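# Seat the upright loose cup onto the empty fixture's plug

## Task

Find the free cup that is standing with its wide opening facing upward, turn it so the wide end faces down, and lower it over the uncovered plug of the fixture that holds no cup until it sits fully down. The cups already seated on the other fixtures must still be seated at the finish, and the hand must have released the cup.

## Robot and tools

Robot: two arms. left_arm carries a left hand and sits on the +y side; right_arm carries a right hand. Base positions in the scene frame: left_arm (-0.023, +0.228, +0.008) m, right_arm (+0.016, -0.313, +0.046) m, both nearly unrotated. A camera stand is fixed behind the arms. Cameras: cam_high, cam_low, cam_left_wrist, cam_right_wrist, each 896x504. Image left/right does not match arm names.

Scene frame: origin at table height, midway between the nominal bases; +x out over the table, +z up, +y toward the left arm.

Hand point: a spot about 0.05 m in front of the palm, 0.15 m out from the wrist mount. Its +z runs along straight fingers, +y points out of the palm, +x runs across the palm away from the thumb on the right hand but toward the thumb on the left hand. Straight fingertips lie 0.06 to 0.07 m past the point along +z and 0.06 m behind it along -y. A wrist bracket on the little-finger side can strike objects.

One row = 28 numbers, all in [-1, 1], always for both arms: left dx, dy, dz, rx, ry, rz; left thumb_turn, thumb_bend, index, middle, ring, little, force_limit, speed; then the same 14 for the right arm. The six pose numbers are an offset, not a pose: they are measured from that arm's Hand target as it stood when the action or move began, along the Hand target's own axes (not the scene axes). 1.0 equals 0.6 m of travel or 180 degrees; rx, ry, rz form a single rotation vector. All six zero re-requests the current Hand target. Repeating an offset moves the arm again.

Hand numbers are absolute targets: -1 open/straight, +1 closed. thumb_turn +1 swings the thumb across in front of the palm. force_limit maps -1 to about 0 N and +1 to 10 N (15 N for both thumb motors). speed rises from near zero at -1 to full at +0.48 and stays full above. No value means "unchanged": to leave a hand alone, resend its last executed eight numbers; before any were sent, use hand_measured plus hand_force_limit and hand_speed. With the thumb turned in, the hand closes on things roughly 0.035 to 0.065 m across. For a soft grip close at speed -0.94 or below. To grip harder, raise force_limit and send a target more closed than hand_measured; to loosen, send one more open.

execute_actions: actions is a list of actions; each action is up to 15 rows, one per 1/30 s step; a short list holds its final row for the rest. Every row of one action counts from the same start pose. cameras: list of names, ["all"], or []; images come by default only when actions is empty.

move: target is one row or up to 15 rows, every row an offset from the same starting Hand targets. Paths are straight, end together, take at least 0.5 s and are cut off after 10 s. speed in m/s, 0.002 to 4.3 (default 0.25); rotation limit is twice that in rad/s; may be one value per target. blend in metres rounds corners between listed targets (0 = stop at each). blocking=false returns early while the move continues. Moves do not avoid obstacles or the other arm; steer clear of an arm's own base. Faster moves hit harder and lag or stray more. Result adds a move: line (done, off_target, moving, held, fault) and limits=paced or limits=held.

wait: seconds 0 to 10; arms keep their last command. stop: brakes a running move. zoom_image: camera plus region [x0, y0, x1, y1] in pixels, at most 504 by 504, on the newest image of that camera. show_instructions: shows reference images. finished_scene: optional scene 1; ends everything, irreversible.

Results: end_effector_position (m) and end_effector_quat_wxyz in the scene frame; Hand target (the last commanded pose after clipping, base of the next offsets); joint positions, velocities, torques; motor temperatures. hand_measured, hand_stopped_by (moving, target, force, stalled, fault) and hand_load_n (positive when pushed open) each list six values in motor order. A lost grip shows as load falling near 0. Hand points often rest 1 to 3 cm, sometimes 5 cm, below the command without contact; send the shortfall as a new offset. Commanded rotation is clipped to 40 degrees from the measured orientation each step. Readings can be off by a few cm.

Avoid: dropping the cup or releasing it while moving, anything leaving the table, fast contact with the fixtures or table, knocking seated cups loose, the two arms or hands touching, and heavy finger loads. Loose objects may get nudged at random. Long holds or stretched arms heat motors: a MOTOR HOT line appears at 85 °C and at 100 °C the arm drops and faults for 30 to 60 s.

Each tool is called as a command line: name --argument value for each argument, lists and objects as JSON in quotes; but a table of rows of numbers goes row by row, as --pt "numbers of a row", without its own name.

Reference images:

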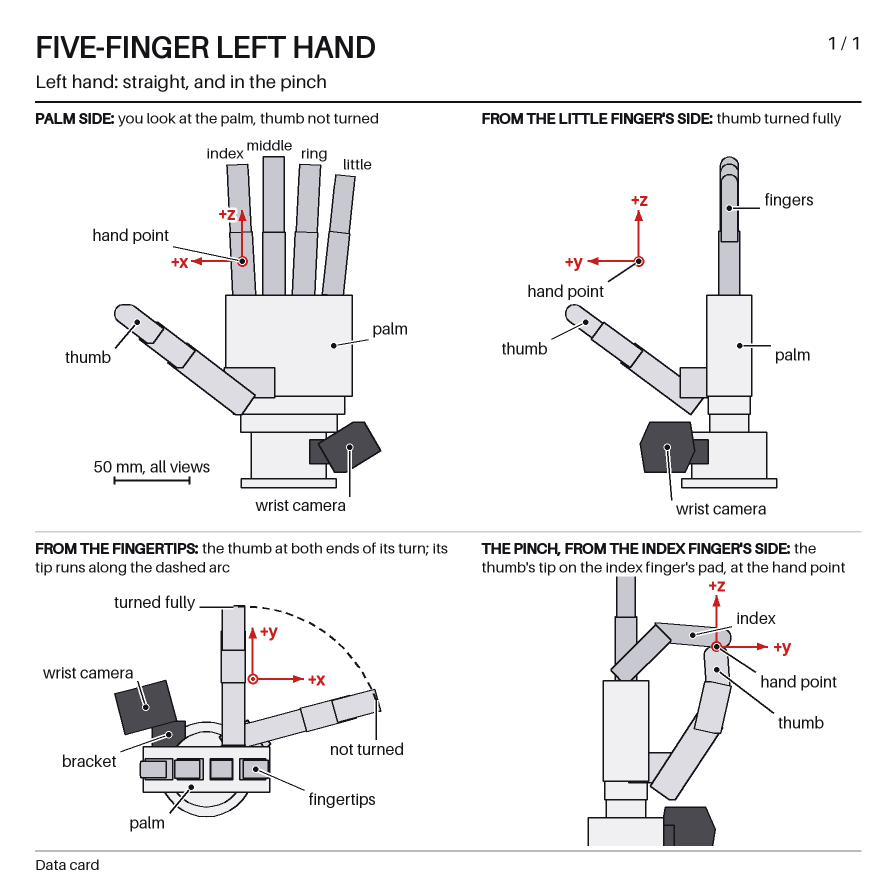

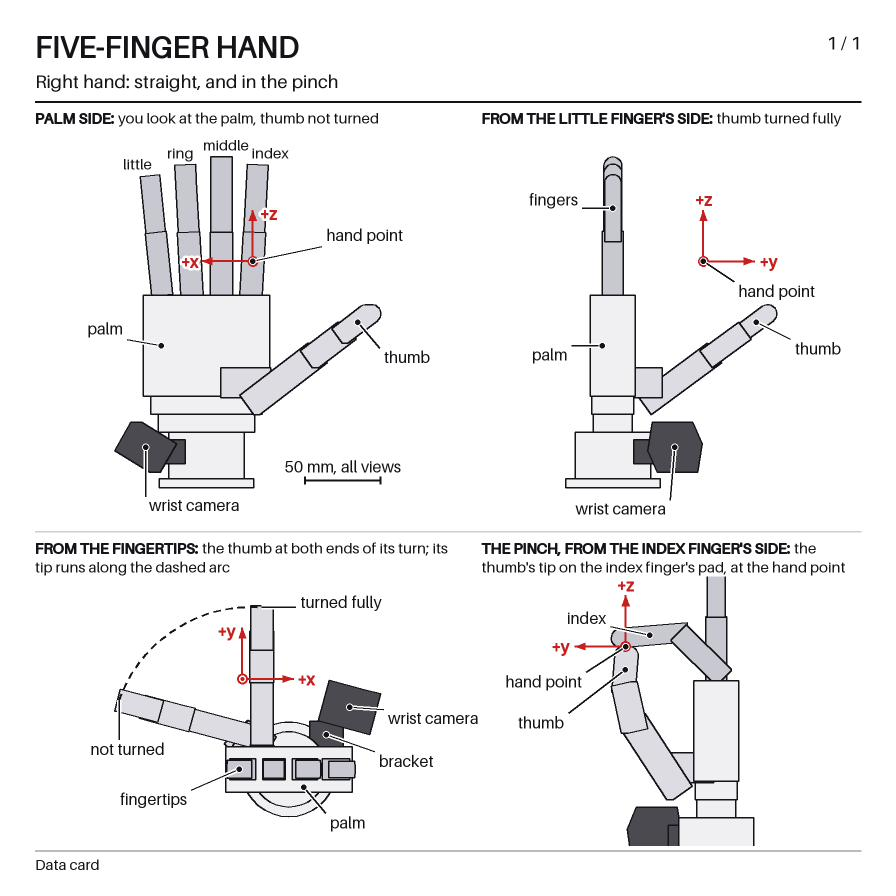

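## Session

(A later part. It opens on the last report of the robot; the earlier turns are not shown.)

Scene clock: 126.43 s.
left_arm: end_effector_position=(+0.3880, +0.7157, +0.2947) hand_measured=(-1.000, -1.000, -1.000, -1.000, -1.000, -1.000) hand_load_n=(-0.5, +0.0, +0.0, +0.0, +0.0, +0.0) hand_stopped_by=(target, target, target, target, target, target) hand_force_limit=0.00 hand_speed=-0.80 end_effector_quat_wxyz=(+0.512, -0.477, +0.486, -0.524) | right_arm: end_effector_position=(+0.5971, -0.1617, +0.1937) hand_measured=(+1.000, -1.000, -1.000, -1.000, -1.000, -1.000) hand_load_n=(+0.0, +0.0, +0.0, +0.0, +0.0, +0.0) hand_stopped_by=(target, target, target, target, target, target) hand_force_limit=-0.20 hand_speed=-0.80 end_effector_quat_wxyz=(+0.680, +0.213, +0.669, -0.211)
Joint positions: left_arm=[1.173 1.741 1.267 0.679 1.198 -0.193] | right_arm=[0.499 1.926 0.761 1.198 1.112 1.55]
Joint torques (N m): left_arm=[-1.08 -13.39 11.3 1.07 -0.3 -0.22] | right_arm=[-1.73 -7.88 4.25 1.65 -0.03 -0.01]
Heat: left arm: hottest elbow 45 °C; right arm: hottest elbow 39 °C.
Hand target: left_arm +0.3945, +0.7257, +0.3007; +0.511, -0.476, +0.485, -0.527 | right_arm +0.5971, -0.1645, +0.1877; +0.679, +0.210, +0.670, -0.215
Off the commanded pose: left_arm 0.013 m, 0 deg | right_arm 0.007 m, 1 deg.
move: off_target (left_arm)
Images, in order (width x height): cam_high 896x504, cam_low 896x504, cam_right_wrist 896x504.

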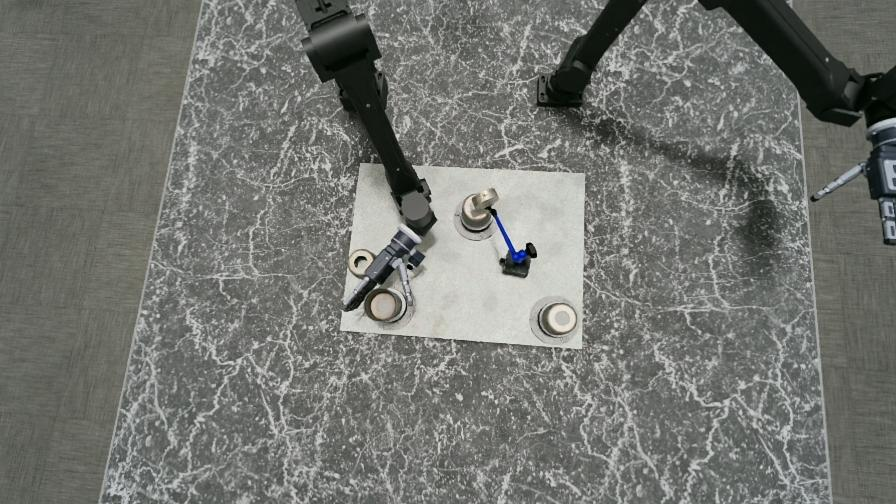

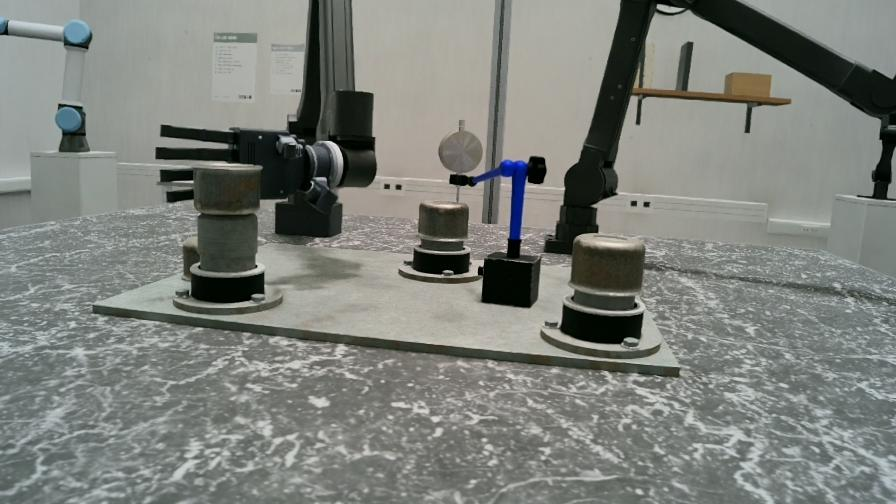

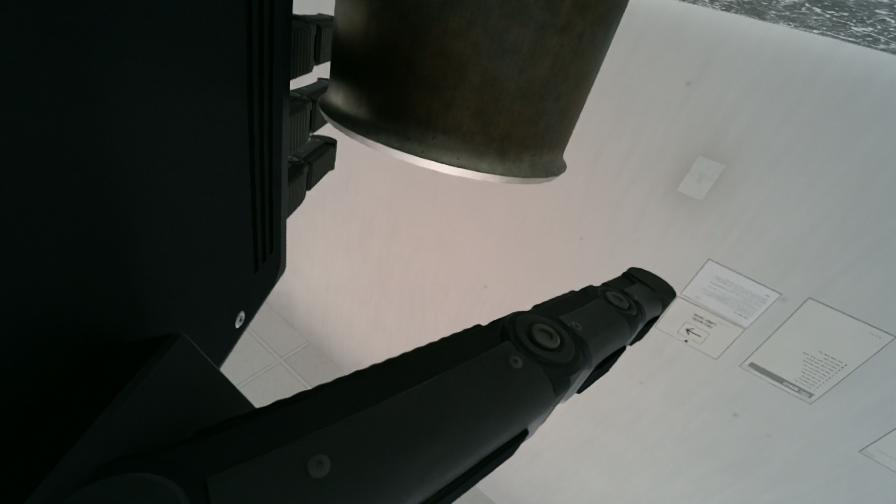

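move --target '[0, 0, 0, 0, 0, 0, -1, -1, -1, -1, -1, -1, 0, -0.8, 0.0733, -0.002, -0.001, 0, 0, 0, 1, -1, -1, -1, -1, -1, -0.2, -0.8]' --speed 0.07 --cameras '["cam_high", "cam_low", "cam_right_wrist"]'

zoom_image --camera "cam_high" --region '[330, 230, 430, 340]'

zoom_image --camera "cam_low" --region '[130, 80, 330, 240]'

Scene clock: 128.67 s.
left_arm: end_effector_position=(+0.3880, +0.7157, +0.2947) hand_measured=(-1.000, -1.000, -1.000, -1.000, -1.000, -1.000) hand_load_n=(+0.0, +0.0, +0.0, +0.0, +0.0, +0.0) hand_stopped_by=(target, target, target, target, target, target) hand_force_limit=0.00 hand_speed=-0.80 end_effector_quat_wxyz=(+0.512, -0.477, +0.486, -0.524) | right_arm: end_effector_position=(+0.5927, -0.1639, +0.1448) hand_measured=(+1.000, -1.000, -1.000, -1.000, -1.000, -1.000) hand_load_n=(+0.0, +0.0, +0.0, +0.0, +0.0, +0.0) hand_stopped_by=(target, target, target, target, target, target) hand_force_limit=-0.20 hand_speed=-0.80 end_effector_quat_wxyz=(+0.677, +0.209, +0.672, -0.214)
Joint positions: left_arm=[1.173 1.741 1.267 0.679 1.198 -0.193] | right_arm=[0.499 2.059 0.761 1.316 1.11 1.55]
Joint torques (N m): left_arm=[-0.85 -12.69 11.12 1.21 -0.3 -0.2] | right_arm=[-1.73 -8.35 4.34 1.72 -0.02 -0.01]
Heat: left arm: hottest elbow 45 °C; right arm: hottest elbow 39 °C.
Hand target: left_arm +0.3945, +0.7257, +0.3007; +0.511, -0.476, +0.485, -0.527 | right_arm +0.5964, -0.1656, +0.1436; +0.679, +0.210, +0.670, -0.215
Off the commanded pose: left_arm 0.013 m, 0 deg | right_arm 0.004 m, 0 deg.
move: off_target (left_arm)
Images, in order (width x height): cam_high 896x504, cam_low 896x504, cam_right_wrist 896x504.

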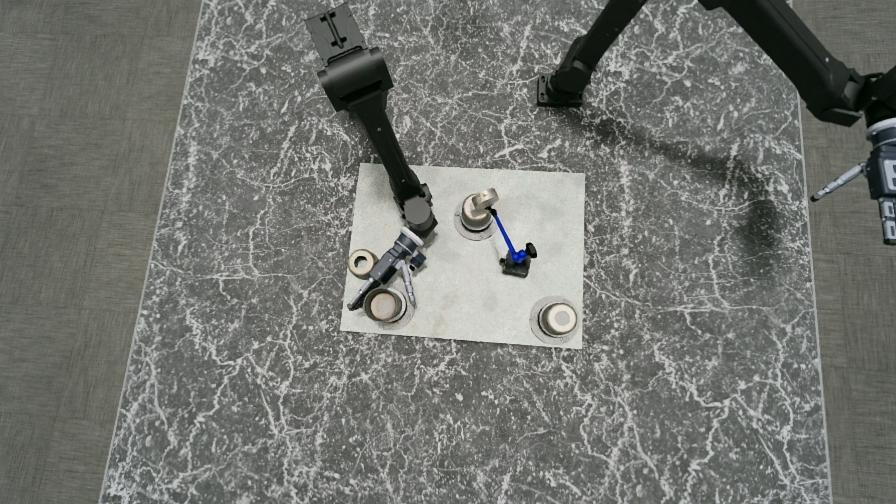

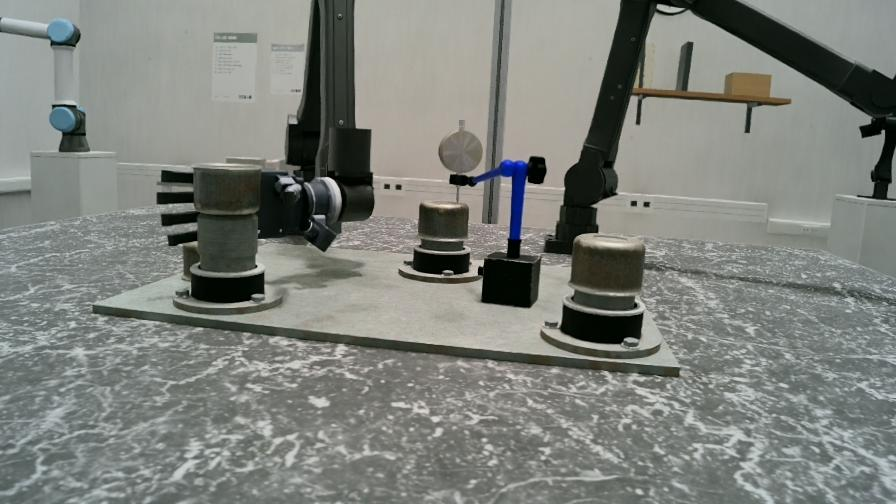

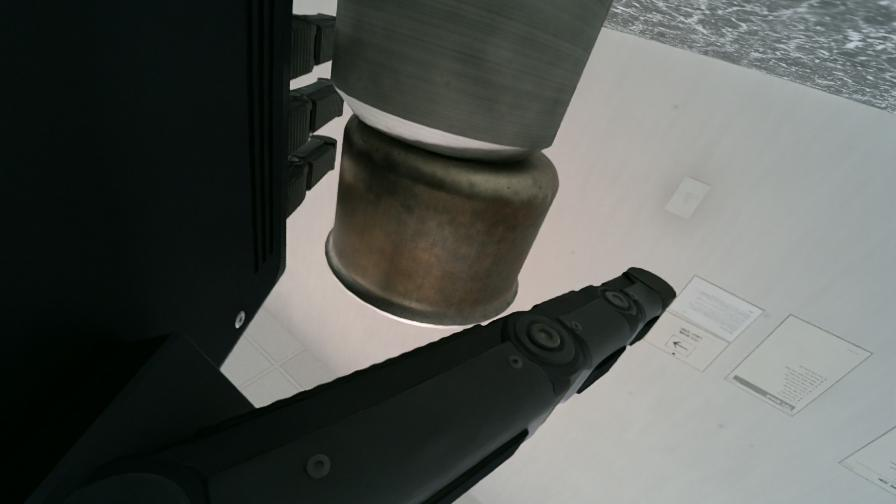

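Scaled by 4.582 from the camera's 896x504 image, which has a finer 1280x720 frame.

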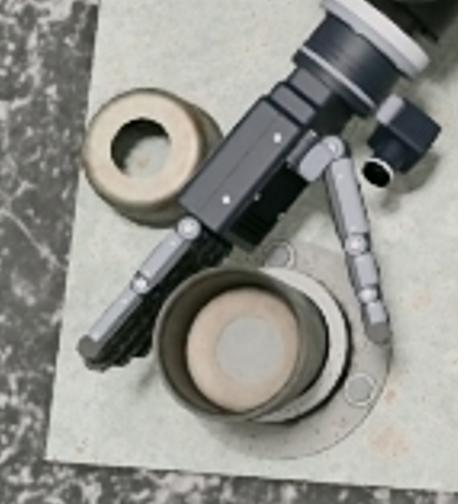

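Scaled by 2.520 from the camera's 896x504 image, which has a finer 1280x720 frame.

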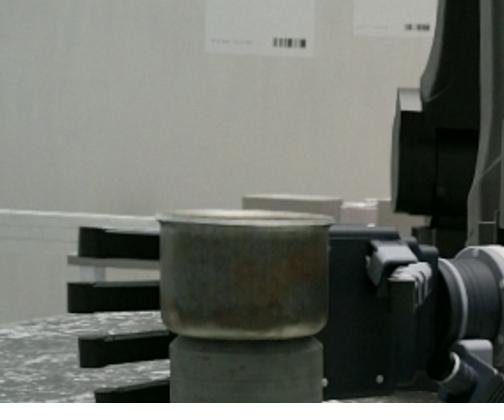

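move --target '[0, 0, 0, 0, 0, 0, -1, -1, -1, -1, -1, -1, 0, -0.8, 0, 0, 0, 0, 0, 0, 1, 0.4, 0.4, 0.4, -1, -1, -0.1, -0.88]' --cameras '["cam_high", "cam_low", "cam_right_wrist"]'

zoom_image --camera "cam_high" --region '[330, 230, 430, 340]'

zoom_image --camera "cam_low" --region '[130, 80, 330, 240]'

Scene clock: 132.50 s.
left_arm: end_effector_position=(+0.3880, +0.7157, +0.2947) hand_measured=(-1.000, -1.000, -1.000, -1.000, -1.000, -1.000) hand_load_n=(+0.0, +0.0, +0.0, +0.0, +0.0, +0.0) hand_stopped_by=(target, target, target, target, target, target) hand_force_limit=0.00 hand_speed=-0.80 end_effector_quat_wxyz=(+0.512, -0.477, +0.486, -0.524) | right_arm: end_effector_position=(+0.5930, -0.1653, +0.1452) hand_measured=(+1.000, -0.686, -0.378, -0.368, -1.000, -1.000) hand_load_n=(+0.5, +11.0, +2.5, +7.5, +0.0, +0.0) hand_stopped_by=(target, force, force, force, target, target) hand_force_limit=-0.10 hand_speed=-0.88 end_effector_quat_wxyz=(+0.677, +0.210, +0.672, -0.214)
Joint positions: left_arm=[1.173 1.741 1.267 0.679 1.198 -0.193] | right_arm=[0.497 2.059 0.761 1.318 1.11 1.55]
Joint torques (N m): left_arm=[-0.62 -12.34 11.15 1.11 -0.29 -0.22] | right_arm=[-1.73 -8.47 4.36 1.65 -0.02 -0.02]
Heat: left arm: hottest elbow 45 °C; right arm: hottest elbow 39 °C.
Hand target: left_arm +0.3945, +0.7257, +0.3007; +0.511, -0.476, +0.485, -0.527 | right_arm +0.5964, -0.1655, +0.1436; +0.679, +0.210, +0.670, -0.215
Off the commanded pose: left_arm 0.013 m, 0 deg | right_arm 0.004 m, 0 deg.
move: off_target (left_arm)
Images, in order (width x height): cam_high 896x504, cam_low 896x504, cam_right_wrist 896x504.

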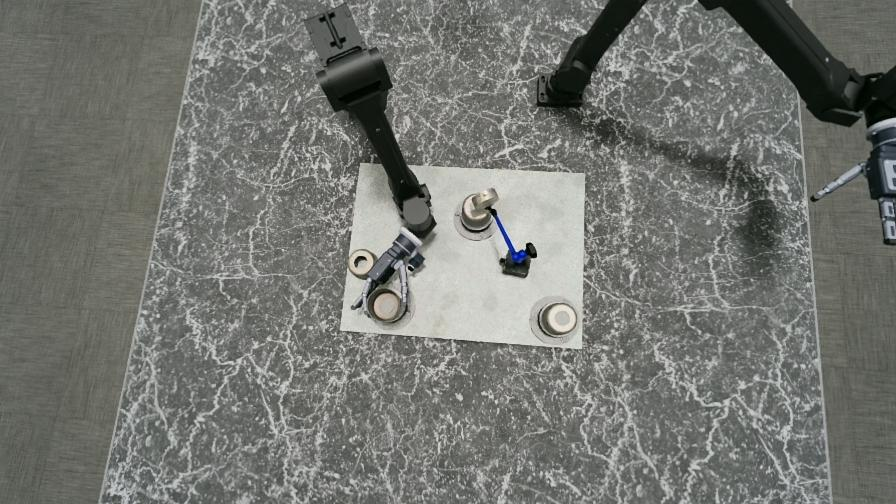

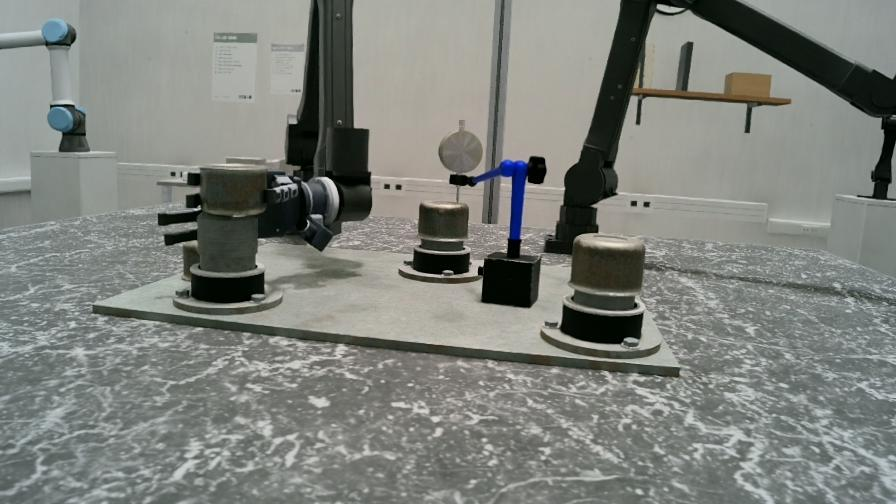

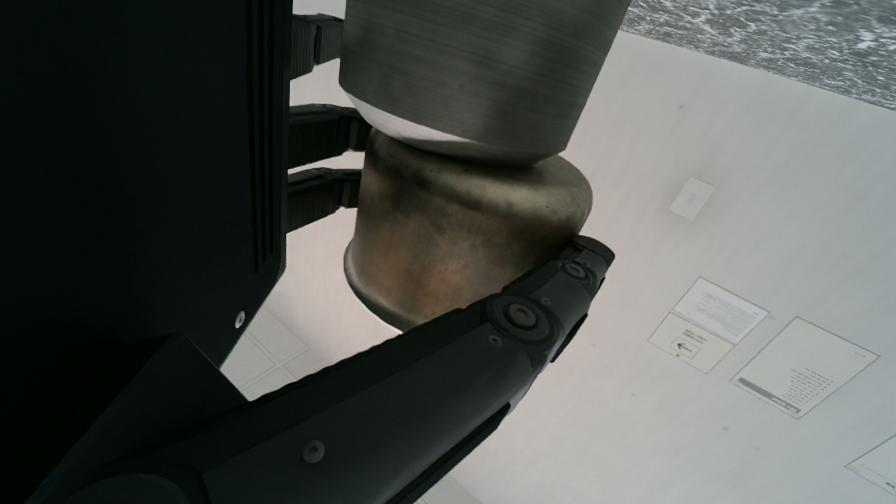

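Scaled by 4.582 from the camera's 896x504 image, which has a finer 1280x720 frame.

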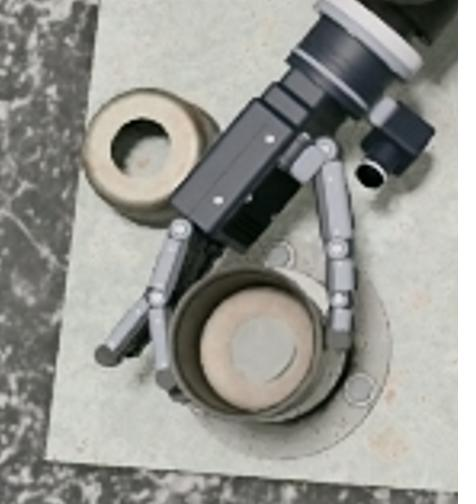

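Scaled by 2.520 from the camera's 896x504 image, which has a finer 1280x720 frame.

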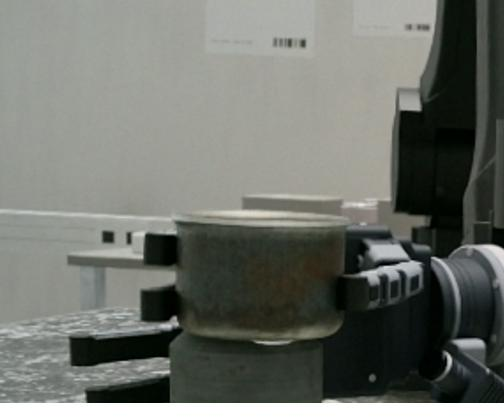

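move --pt "0 0 0 0 0 0 -1 -1 -1 -1 -1 -1 0 -0.8 -0.0333 0 0 0 0 0 1 0.4 0.4 0.4 -1 -1 -0.1 -0.88" --pt "0 0 0 0 0 0 -1 -1 -1 -1 -1 -1 0 -0.8 -0.2833 0 0 0 0 0 1 0.4 0.4 0.4 -1 -1 -0.1 -0.88" --pt "0 0 0 0 0 0 -1 -1 -1 -1 -1 -1 0 -0.8 -0.3278 -0.0323 -0.0272 -0.1003 -0.1003 -0.4927 1 0.4 0.4 0.4 -1 -1 -0.1 -0.88" --pt "0 0 0 0 0 0 -1 -1 -1 -1 -1 -1 0 -0.8 -0.2773 -0.0172 0.0227 0.032 -0.3793 -0.9155 1 0.4 0.4 0.4 -1 -1 -0.1 -0.88" --speed '[0.05, 0.2, 0.3, 0.3]' --blend '[0.005, 0.02, 0.02, 0]' --cameras '["cam_high", "cam_low", "cam_right_wrist"]'

zoom_image --camera "cam_high" --region '[310, 220, 450, 350]'

zoom_image --camera "cam_low" --region '[140, 0, 340, 320]'

Scene clock: 142.83 s.
left_arm: end_effector_position=(+0.3880, +0.7157, +0.2947) hand_measured=(-1.000, -1.000, -1.000, -1.000, -1.000, -1.000) hand_load_n=(-0.5, +0.0, +0.0, +0.0, +0.0, +0.0) hand_stopped_by=(target, target, target, target, target, target) hand_force_limit=0.00 hand_speed=-0.80 end_effector_quat_wxyz=(+0.512, -0.477, +0.486, -0.524) | right_arm: end_effector_position=(+0.5928, -0.1766, +0.2911) hand_measured=(+1.000, -0.686, -0.378, -0.368, -1.000, -1.000) hand_load_n=(+2.0, +11.0, +2.5, +7.0, +0.0, +0.0) hand_stopped_by=(target, force, force, force, target, target) hand_force_limit=-0.10 hand_speed=-0.88 end_effector_quat_wxyz=(-0.065, +0.694, +0.063, +0.714)
Joint positions: left_arm=[1.173 1.741 1.267 0.679 1.198 -0.193] | right_arm=[0.402 1.444 0.741 0.733 0.224 -1.576]
Joint torques (N m): left_arm=[-0.67 -12.69 11.26 1.13 -0.27 -0.21] | right_arm=[-2.08 -6.3 9.18 2.56 -0.02 -0.22]
Heat: left arm: hottest elbow 46 °C; right arm: hottest elbow 39 °C.
Hand target: left_arm +0.3945, +0.7257, +0.3007; +0.511, -0.476, +0.485, -0.527 | right_arm +0.5998, -0.1801, +0.3102; -0.060, +0.676, +0.064, +0.732
Off the commanded pose: left_arm 0.013 m, 0 deg | right_arm 0.021 m, 3 deg.
move: off_target (left_arm, right_arm)
Images, in order (width x height): cam_high 896x504, cam_low 896x504, cam_right_wrist 896x504.

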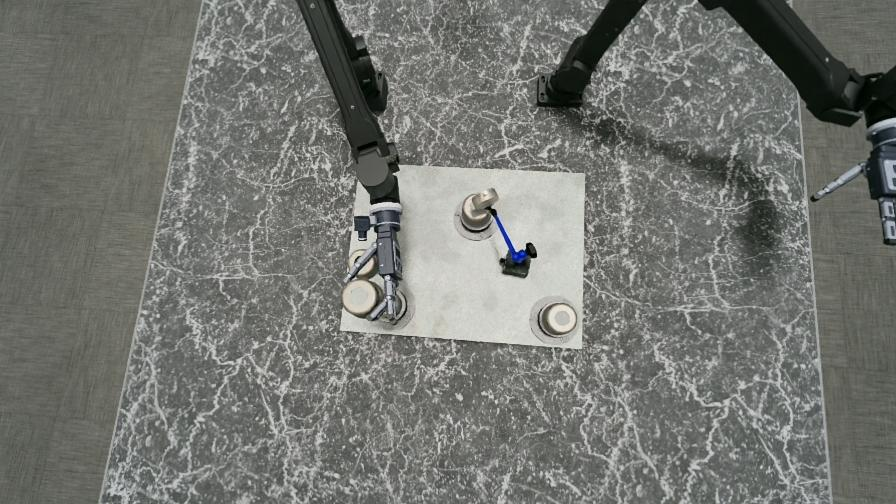

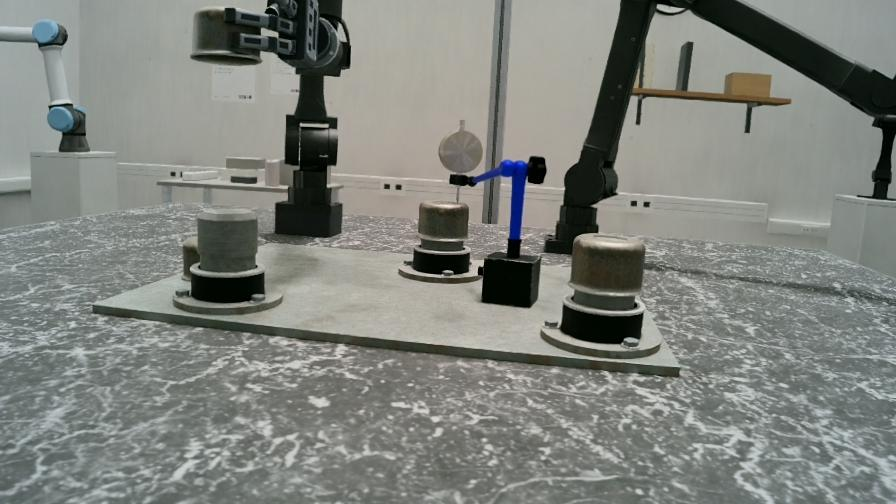

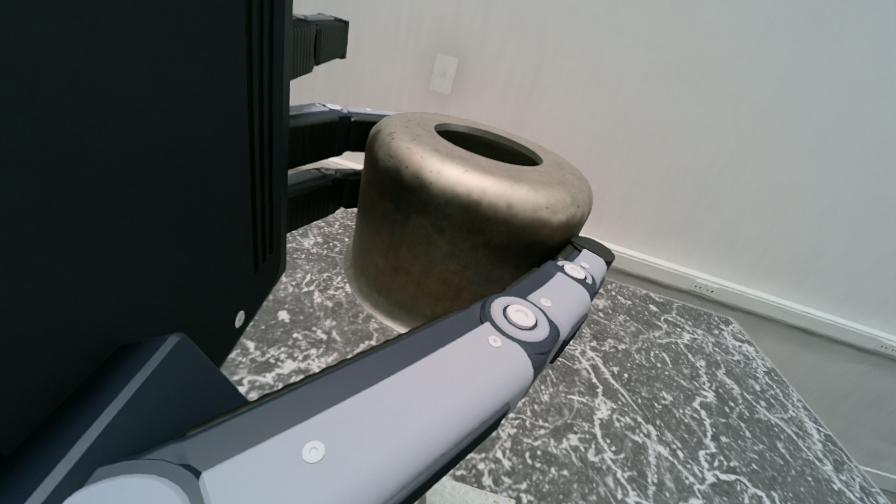

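Scaled by 3.600 from the camera's 896x504 image, which has a finer 1280x720 frame.

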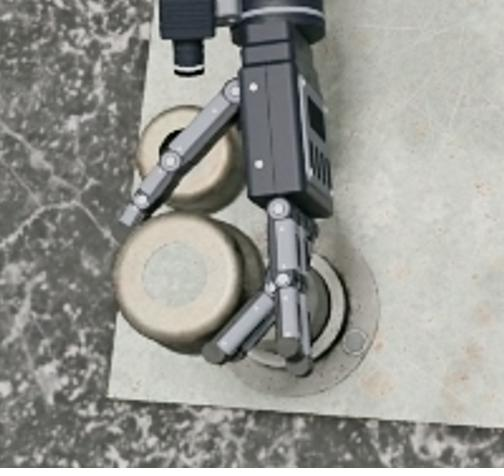

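Scaled by 1.575 from the camera's 896x504 image, which has a finer 1280x720 frame.

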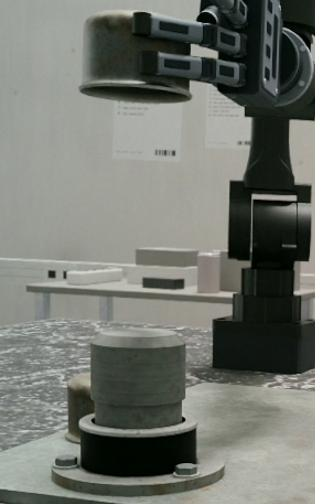

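zoom_image --camera "cam_low" --region '[170, 0, 290, 80]'

Scaled by 4.200 from the camera's 896x504 image, which has a finer 1280x720 frame.

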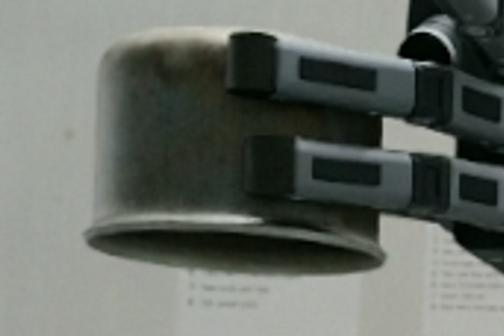

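move --target '[0, 0, 0, 0, 0, 0, -1, -1, -1, -1, -1, -1, 0, -0.8, -0.2008, 0.0004, 0.0008, 0, 0, 0.0194, 1, 0.4, 0.4, 0.4, -1, -1, -0.1, -0.88]' --speed 0.15 --cameras '["cam_high", "cam_low"]'

zoom_image --camera "cam_high" --region '[340, 250, 440, 350]'

zoom_image --camera "cam_low" --region '[170, 100, 290, 300]'

Scene clock: 149.63 s.
left_arm: end_effector_position=(+0.3880, +0.7157, +0.2947) hand_measured=(-1.000, -1.000, -1.000, -1.000, -1.000, -1.000) hand_load_n=(+0.0, +0.0, +0.0, +0.0, +0.0, +0.0) hand_stopped_by=(target, target, target, target, target, target) hand_force_limit=0.00 hand_speed=-0.80 end_effector_quat_wxyz=(+0.512, -0.477, +0.486, -0.524) | right_arm: end_effector_position=(+0.6051, -0.1763, +0.1754) hand_measured=(+1.000, -0.686, -0.378, -0.368, -1.000, -1.000) hand_load_n=(+2.0, +11.0, +2.5, +7.0, +0.0, +0.0) hand_stopped_by=(target, force, force, force, target, target) hand_force_limit=-0.10 hand_speed=-0.88 end_effector_quat_wxyz=(-0.080, +0.693, +0.049, +0.714)
Joint positions: left_arm=[1.173 1.741 1.267 0.679 1.198 -0.193] | right_arm=[0.388 1.764 0.691 1.108 0.209 -1.536]
Joint torques (N m): left_arm=[-0.62 -12.98 11.25 1.09 -0.28 -0.25] | right_arm=[-2.32 -8.41 6.11 2.59 -0.01 -0.01]
Heat: left arm: hottest elbow 46 °C; right arm: hottest elbow 39 °C.
Hand target: left_arm +0.3945, +0.7257, +0.3007; +0.511, -0.476, +0.485, -0.527 | right_arm +0.6099, -0.1801, +0.1902; -0.082, +0.677, +0.043, +0.730
Off the commanded pose: left_arm 0.013 m, 0 deg | right_arm 0.016 m, 3 deg.
move: off_target (left_arm, right_arm)
Images, in order (width x height): cam_high 896x504, cam_low 896x504.

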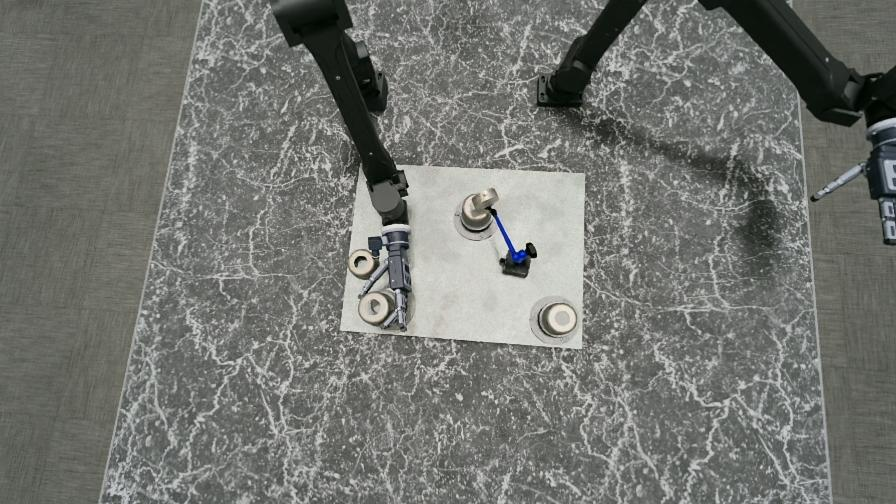

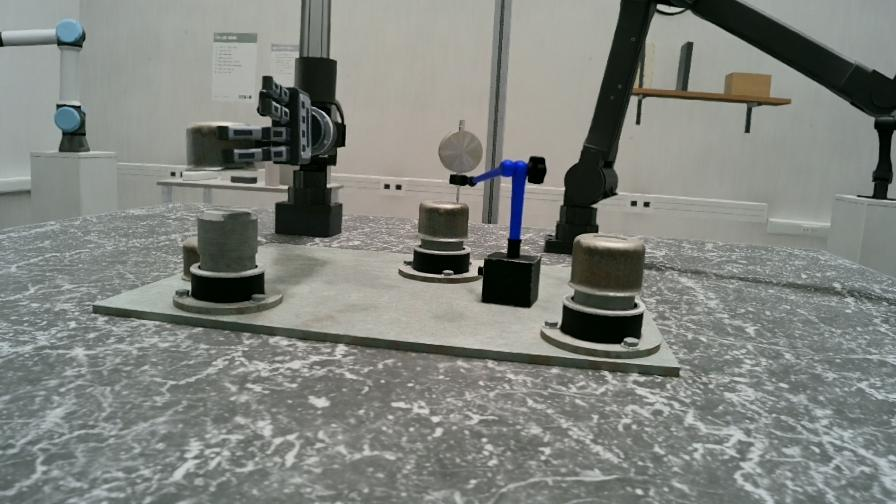

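Scaled by 5.040 from the camera's 896x504 image, which has a finer 1280x720 frame.

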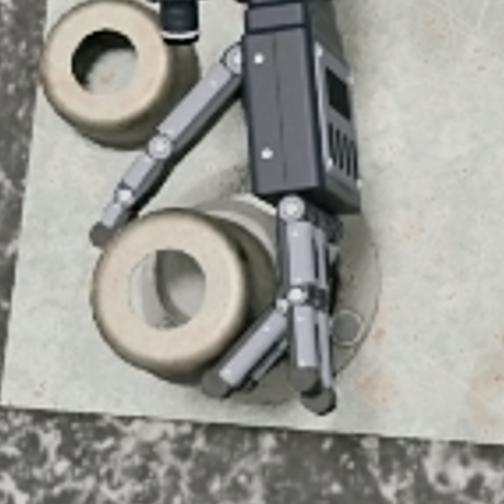

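Scaled by 2.520 from the camera's 896x504 image, which has a finer 1280x720 frame.

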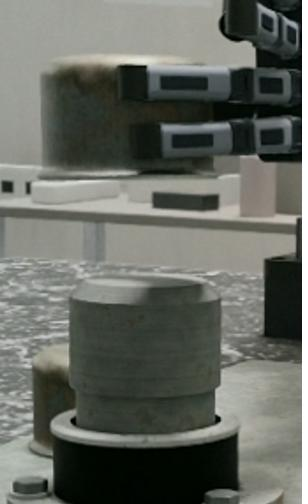

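zoom_image --camera "cam_low" --region '[180, 110, 270, 180]'

Scaled by 5.600 from the camera's 896x504 image, which has a finer 1280x720 frame.

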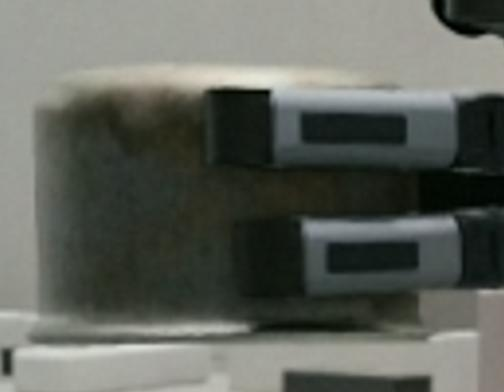

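move --target '[0, 0, 0, 0, 0, 0, -1, -1, -1, -1, -1, -1, 0, -0.8, -0.0405, -0.0045, -0.0195, 0, 0, 0, 1, 0.4, 0.4, 0.4, -1, -1, -0.1, -0.88]' --speed 0.08 --cameras '["cam_high", "cam_low"]'

zoom_image --camera "cam_high" --region '[350, 270, 420, 340]'

zoom_image --camera "cam_low" --region '[170, 120, 290, 260]'

Scene clock: 153.53 s.
left_arm: end_effector_position=(+0.3880, +0.7157, +0.2947) hand_measured=(-1.000, -1.000, -1.000, -1.000, -1.000, -1.000) hand_load_n=(+0.0, -0.5, -0.5, +0.0, +0.0, +0.0) hand_stopped_by=(target, target, target, target, target, target) hand_force_limit=0.00 hand_speed=-0.80 end_effector_quat_wxyz=(+0.512, -0.477, +0.486, -0.524) | right_arm: end_effector_position=(+0.5977, -0.1809, +0.1532) hand_measured=(+1.000, -0.686, -0.378, -0.368, -1.000, -1.000) hand_load_n=(+2.0, +11.5, +2.5, +7.0, +0.0, +0.0) hand_stopped_by=(target, force, force, force, target, target) hand_force_limit=-0.10 hand_speed=-0.88 end_effector_quat_wxyz=(-0.078, +0.692, +0.045, +0.716)
Joint positions: left_arm=[1.173 1.741 1.267 0.679 1.198 -0.193] | right_arm=[0.388 1.825 0.666 1.199 0.217 -1.536]
Joint torques (N m): left_arm=[-0.79 -13.1 11.34 1.18 -0.26 -0.24] | right_arm=[-1.03 -8.29 5.27 2.61 0.2 -0.03]
Heat: left arm: hottest elbow 47 °C; right arm: hottest elbow 39 °C.
Hand target: left_arm +0.3945, +0.7257, +0.3007; +0.511, -0.476, +0.485, -0.527 | right_arm +0.5996, -0.1780, +0.1652; -0.082, +0.677, +0.043, +0.730
Off the commanded pose: left_arm 0.013 m, 0 deg | right_arm 0.012 m, 2 deg.
move: off_target (left_arm, right_arm)
Images, in order (width x height): cam_high 896x504, cam_low 896x504.

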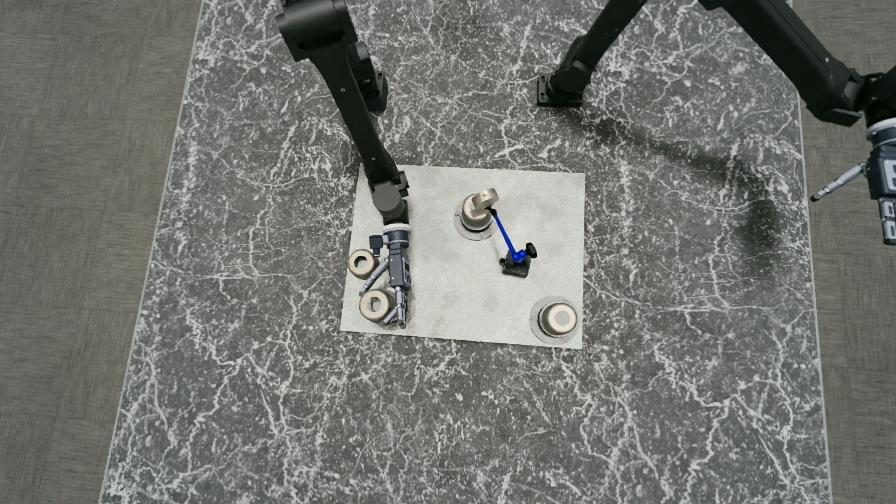

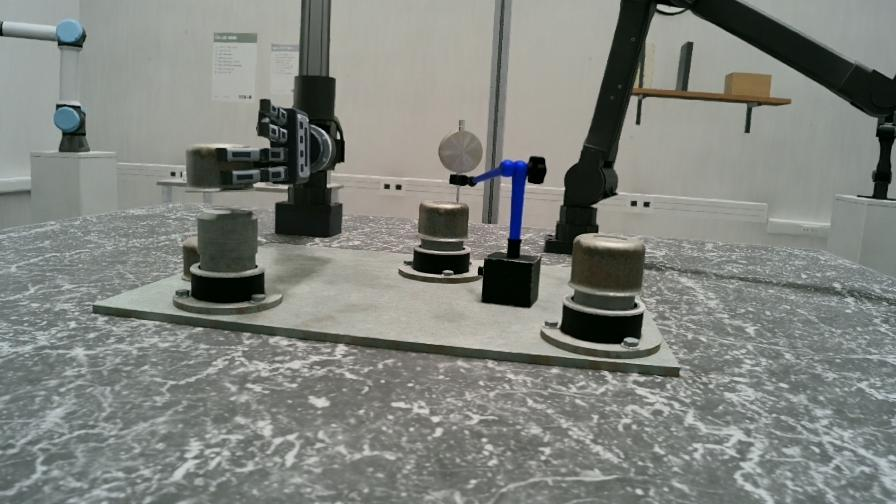

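Scaled by 7.200 from the camera's 896x504 image, which has a finer 1280x720 frame.

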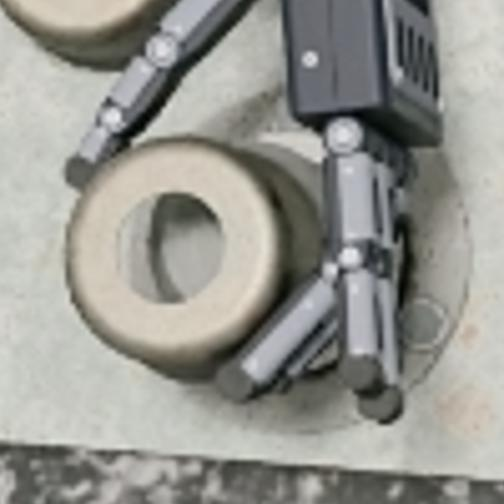

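Scaled by 3.600 from the camera's 896x504 image, which has a finer 1280x720 frame.

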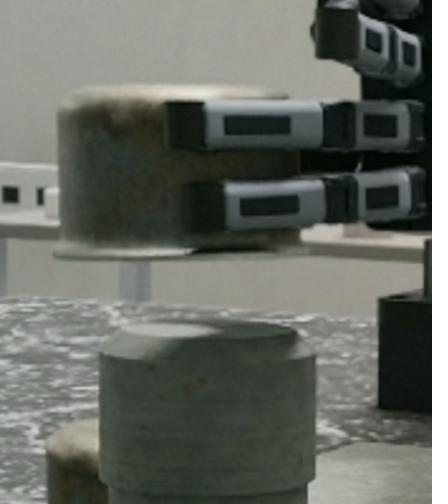

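move --target '[0, 0, 0, 0, 0, 0, -1, -1, -1, -1, -1, -1, 0, -0.8, -0.0002, -0.0115, -0.0033, 0, 0, 0, 1, 0.4, 0.4, 0.4, -1, -1, -0.1, -0.88]' --speed 0.05 --cameras '["cam_high", "cam_low"]'

zoom_image --camera "cam_high" --region '[350, 270, 420, 340]'

zoom_image --camera "cam_low" --region '[170, 120, 290, 260]'

Scene clock: 156.57 s.
left_arm: end_effector_position=(+0.3880, +0.7157, +0.2947) hand_measured=(-1.000, -1.000, -1.000, -1.000, -1.000, -1.000) hand_load_n=(+0.0, +0.0, +0.0, +0.0, +0.0, +0.0) hand_stopped_by=(target, target, target, target, target, target) hand_force_limit=0.00 hand_speed=-0.80 end_effector_quat_wxyz=(+0.512, -0.477, +0.486, -0.524) | right_arm: end_effector_position=(+0.5954, -0.1766, +0.1532) hand_measured=(+1.000, -0.686, -0.378, -0.368, -1.000, -1.000) hand_load_n=(+2.0, +11.0, +2.5, +7.5, +0.0, +0.0) hand_stopped_by=(target, force, force, force, target, target) hand_force_limit=-0.10 hand_speed=-0.88 end_effector_quat_wxyz=(-0.077, +0.692, +0.044, +0.717)
Joint positions: left_arm=[1.173 1.741 1.267 0.679 1.198 -0.193] | right_arm=[0.401 1.825 0.666 1.199 0.234 -1.536]
Joint torques (N m): left_arm=[-0.56 -12.98 11.26 1.21 -0.26 -0.23] | right_arm=[-0.38 -8.41 5.15 2.63 0.21 -0.04]
Heat: left arm: hottest elbow 47 °C; right arm: hottest elbow 38 °C.
Hand target: left_arm +0.3945, +0.7257, +0.3007; +0.511, -0.476, +0.485, -0.527 | right_arm +0.5964, -0.1714, +0.1653; -0.082, +0.677, +0.043, +0.730
Off the commanded pose: left_arm 0.013 m, 0 deg | right_arm 0.013 m, 2 deg.
move: off_target (left_arm, right_arm)
Images, in order (width x height): cam_high 896x504, cam_low 896x504.

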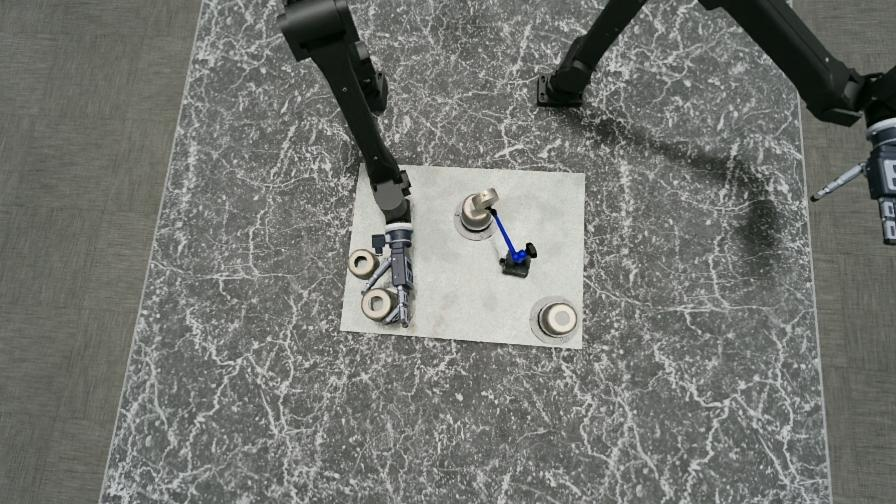

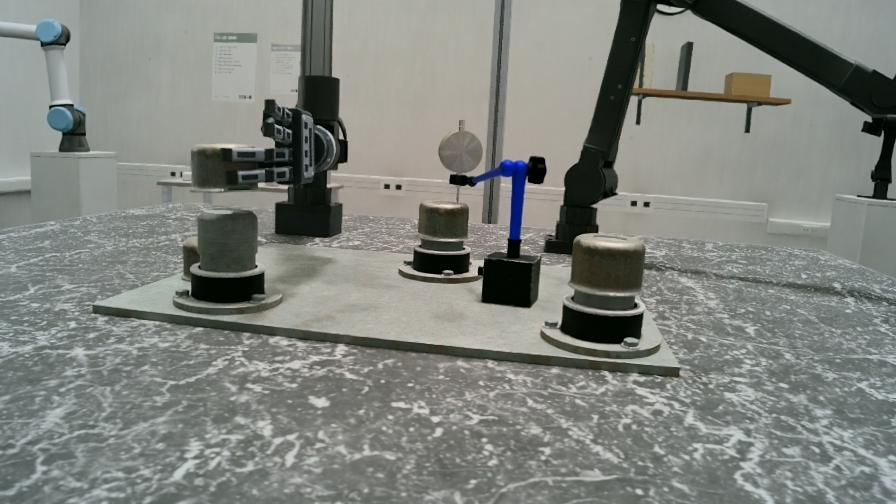

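Scaled by 7.200 from the camera's 896x504 image, which has a finer 1280x720 frame.

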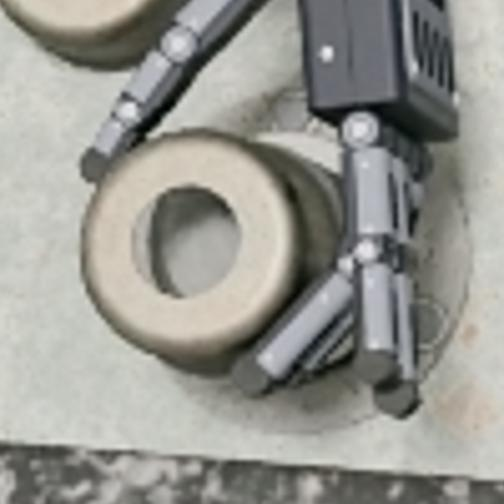

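Scaled by 3.600 from the camera's 896x504 image, which has a finer 1280x720 frame.

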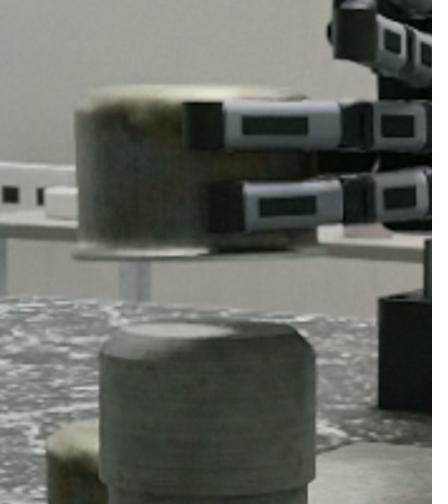

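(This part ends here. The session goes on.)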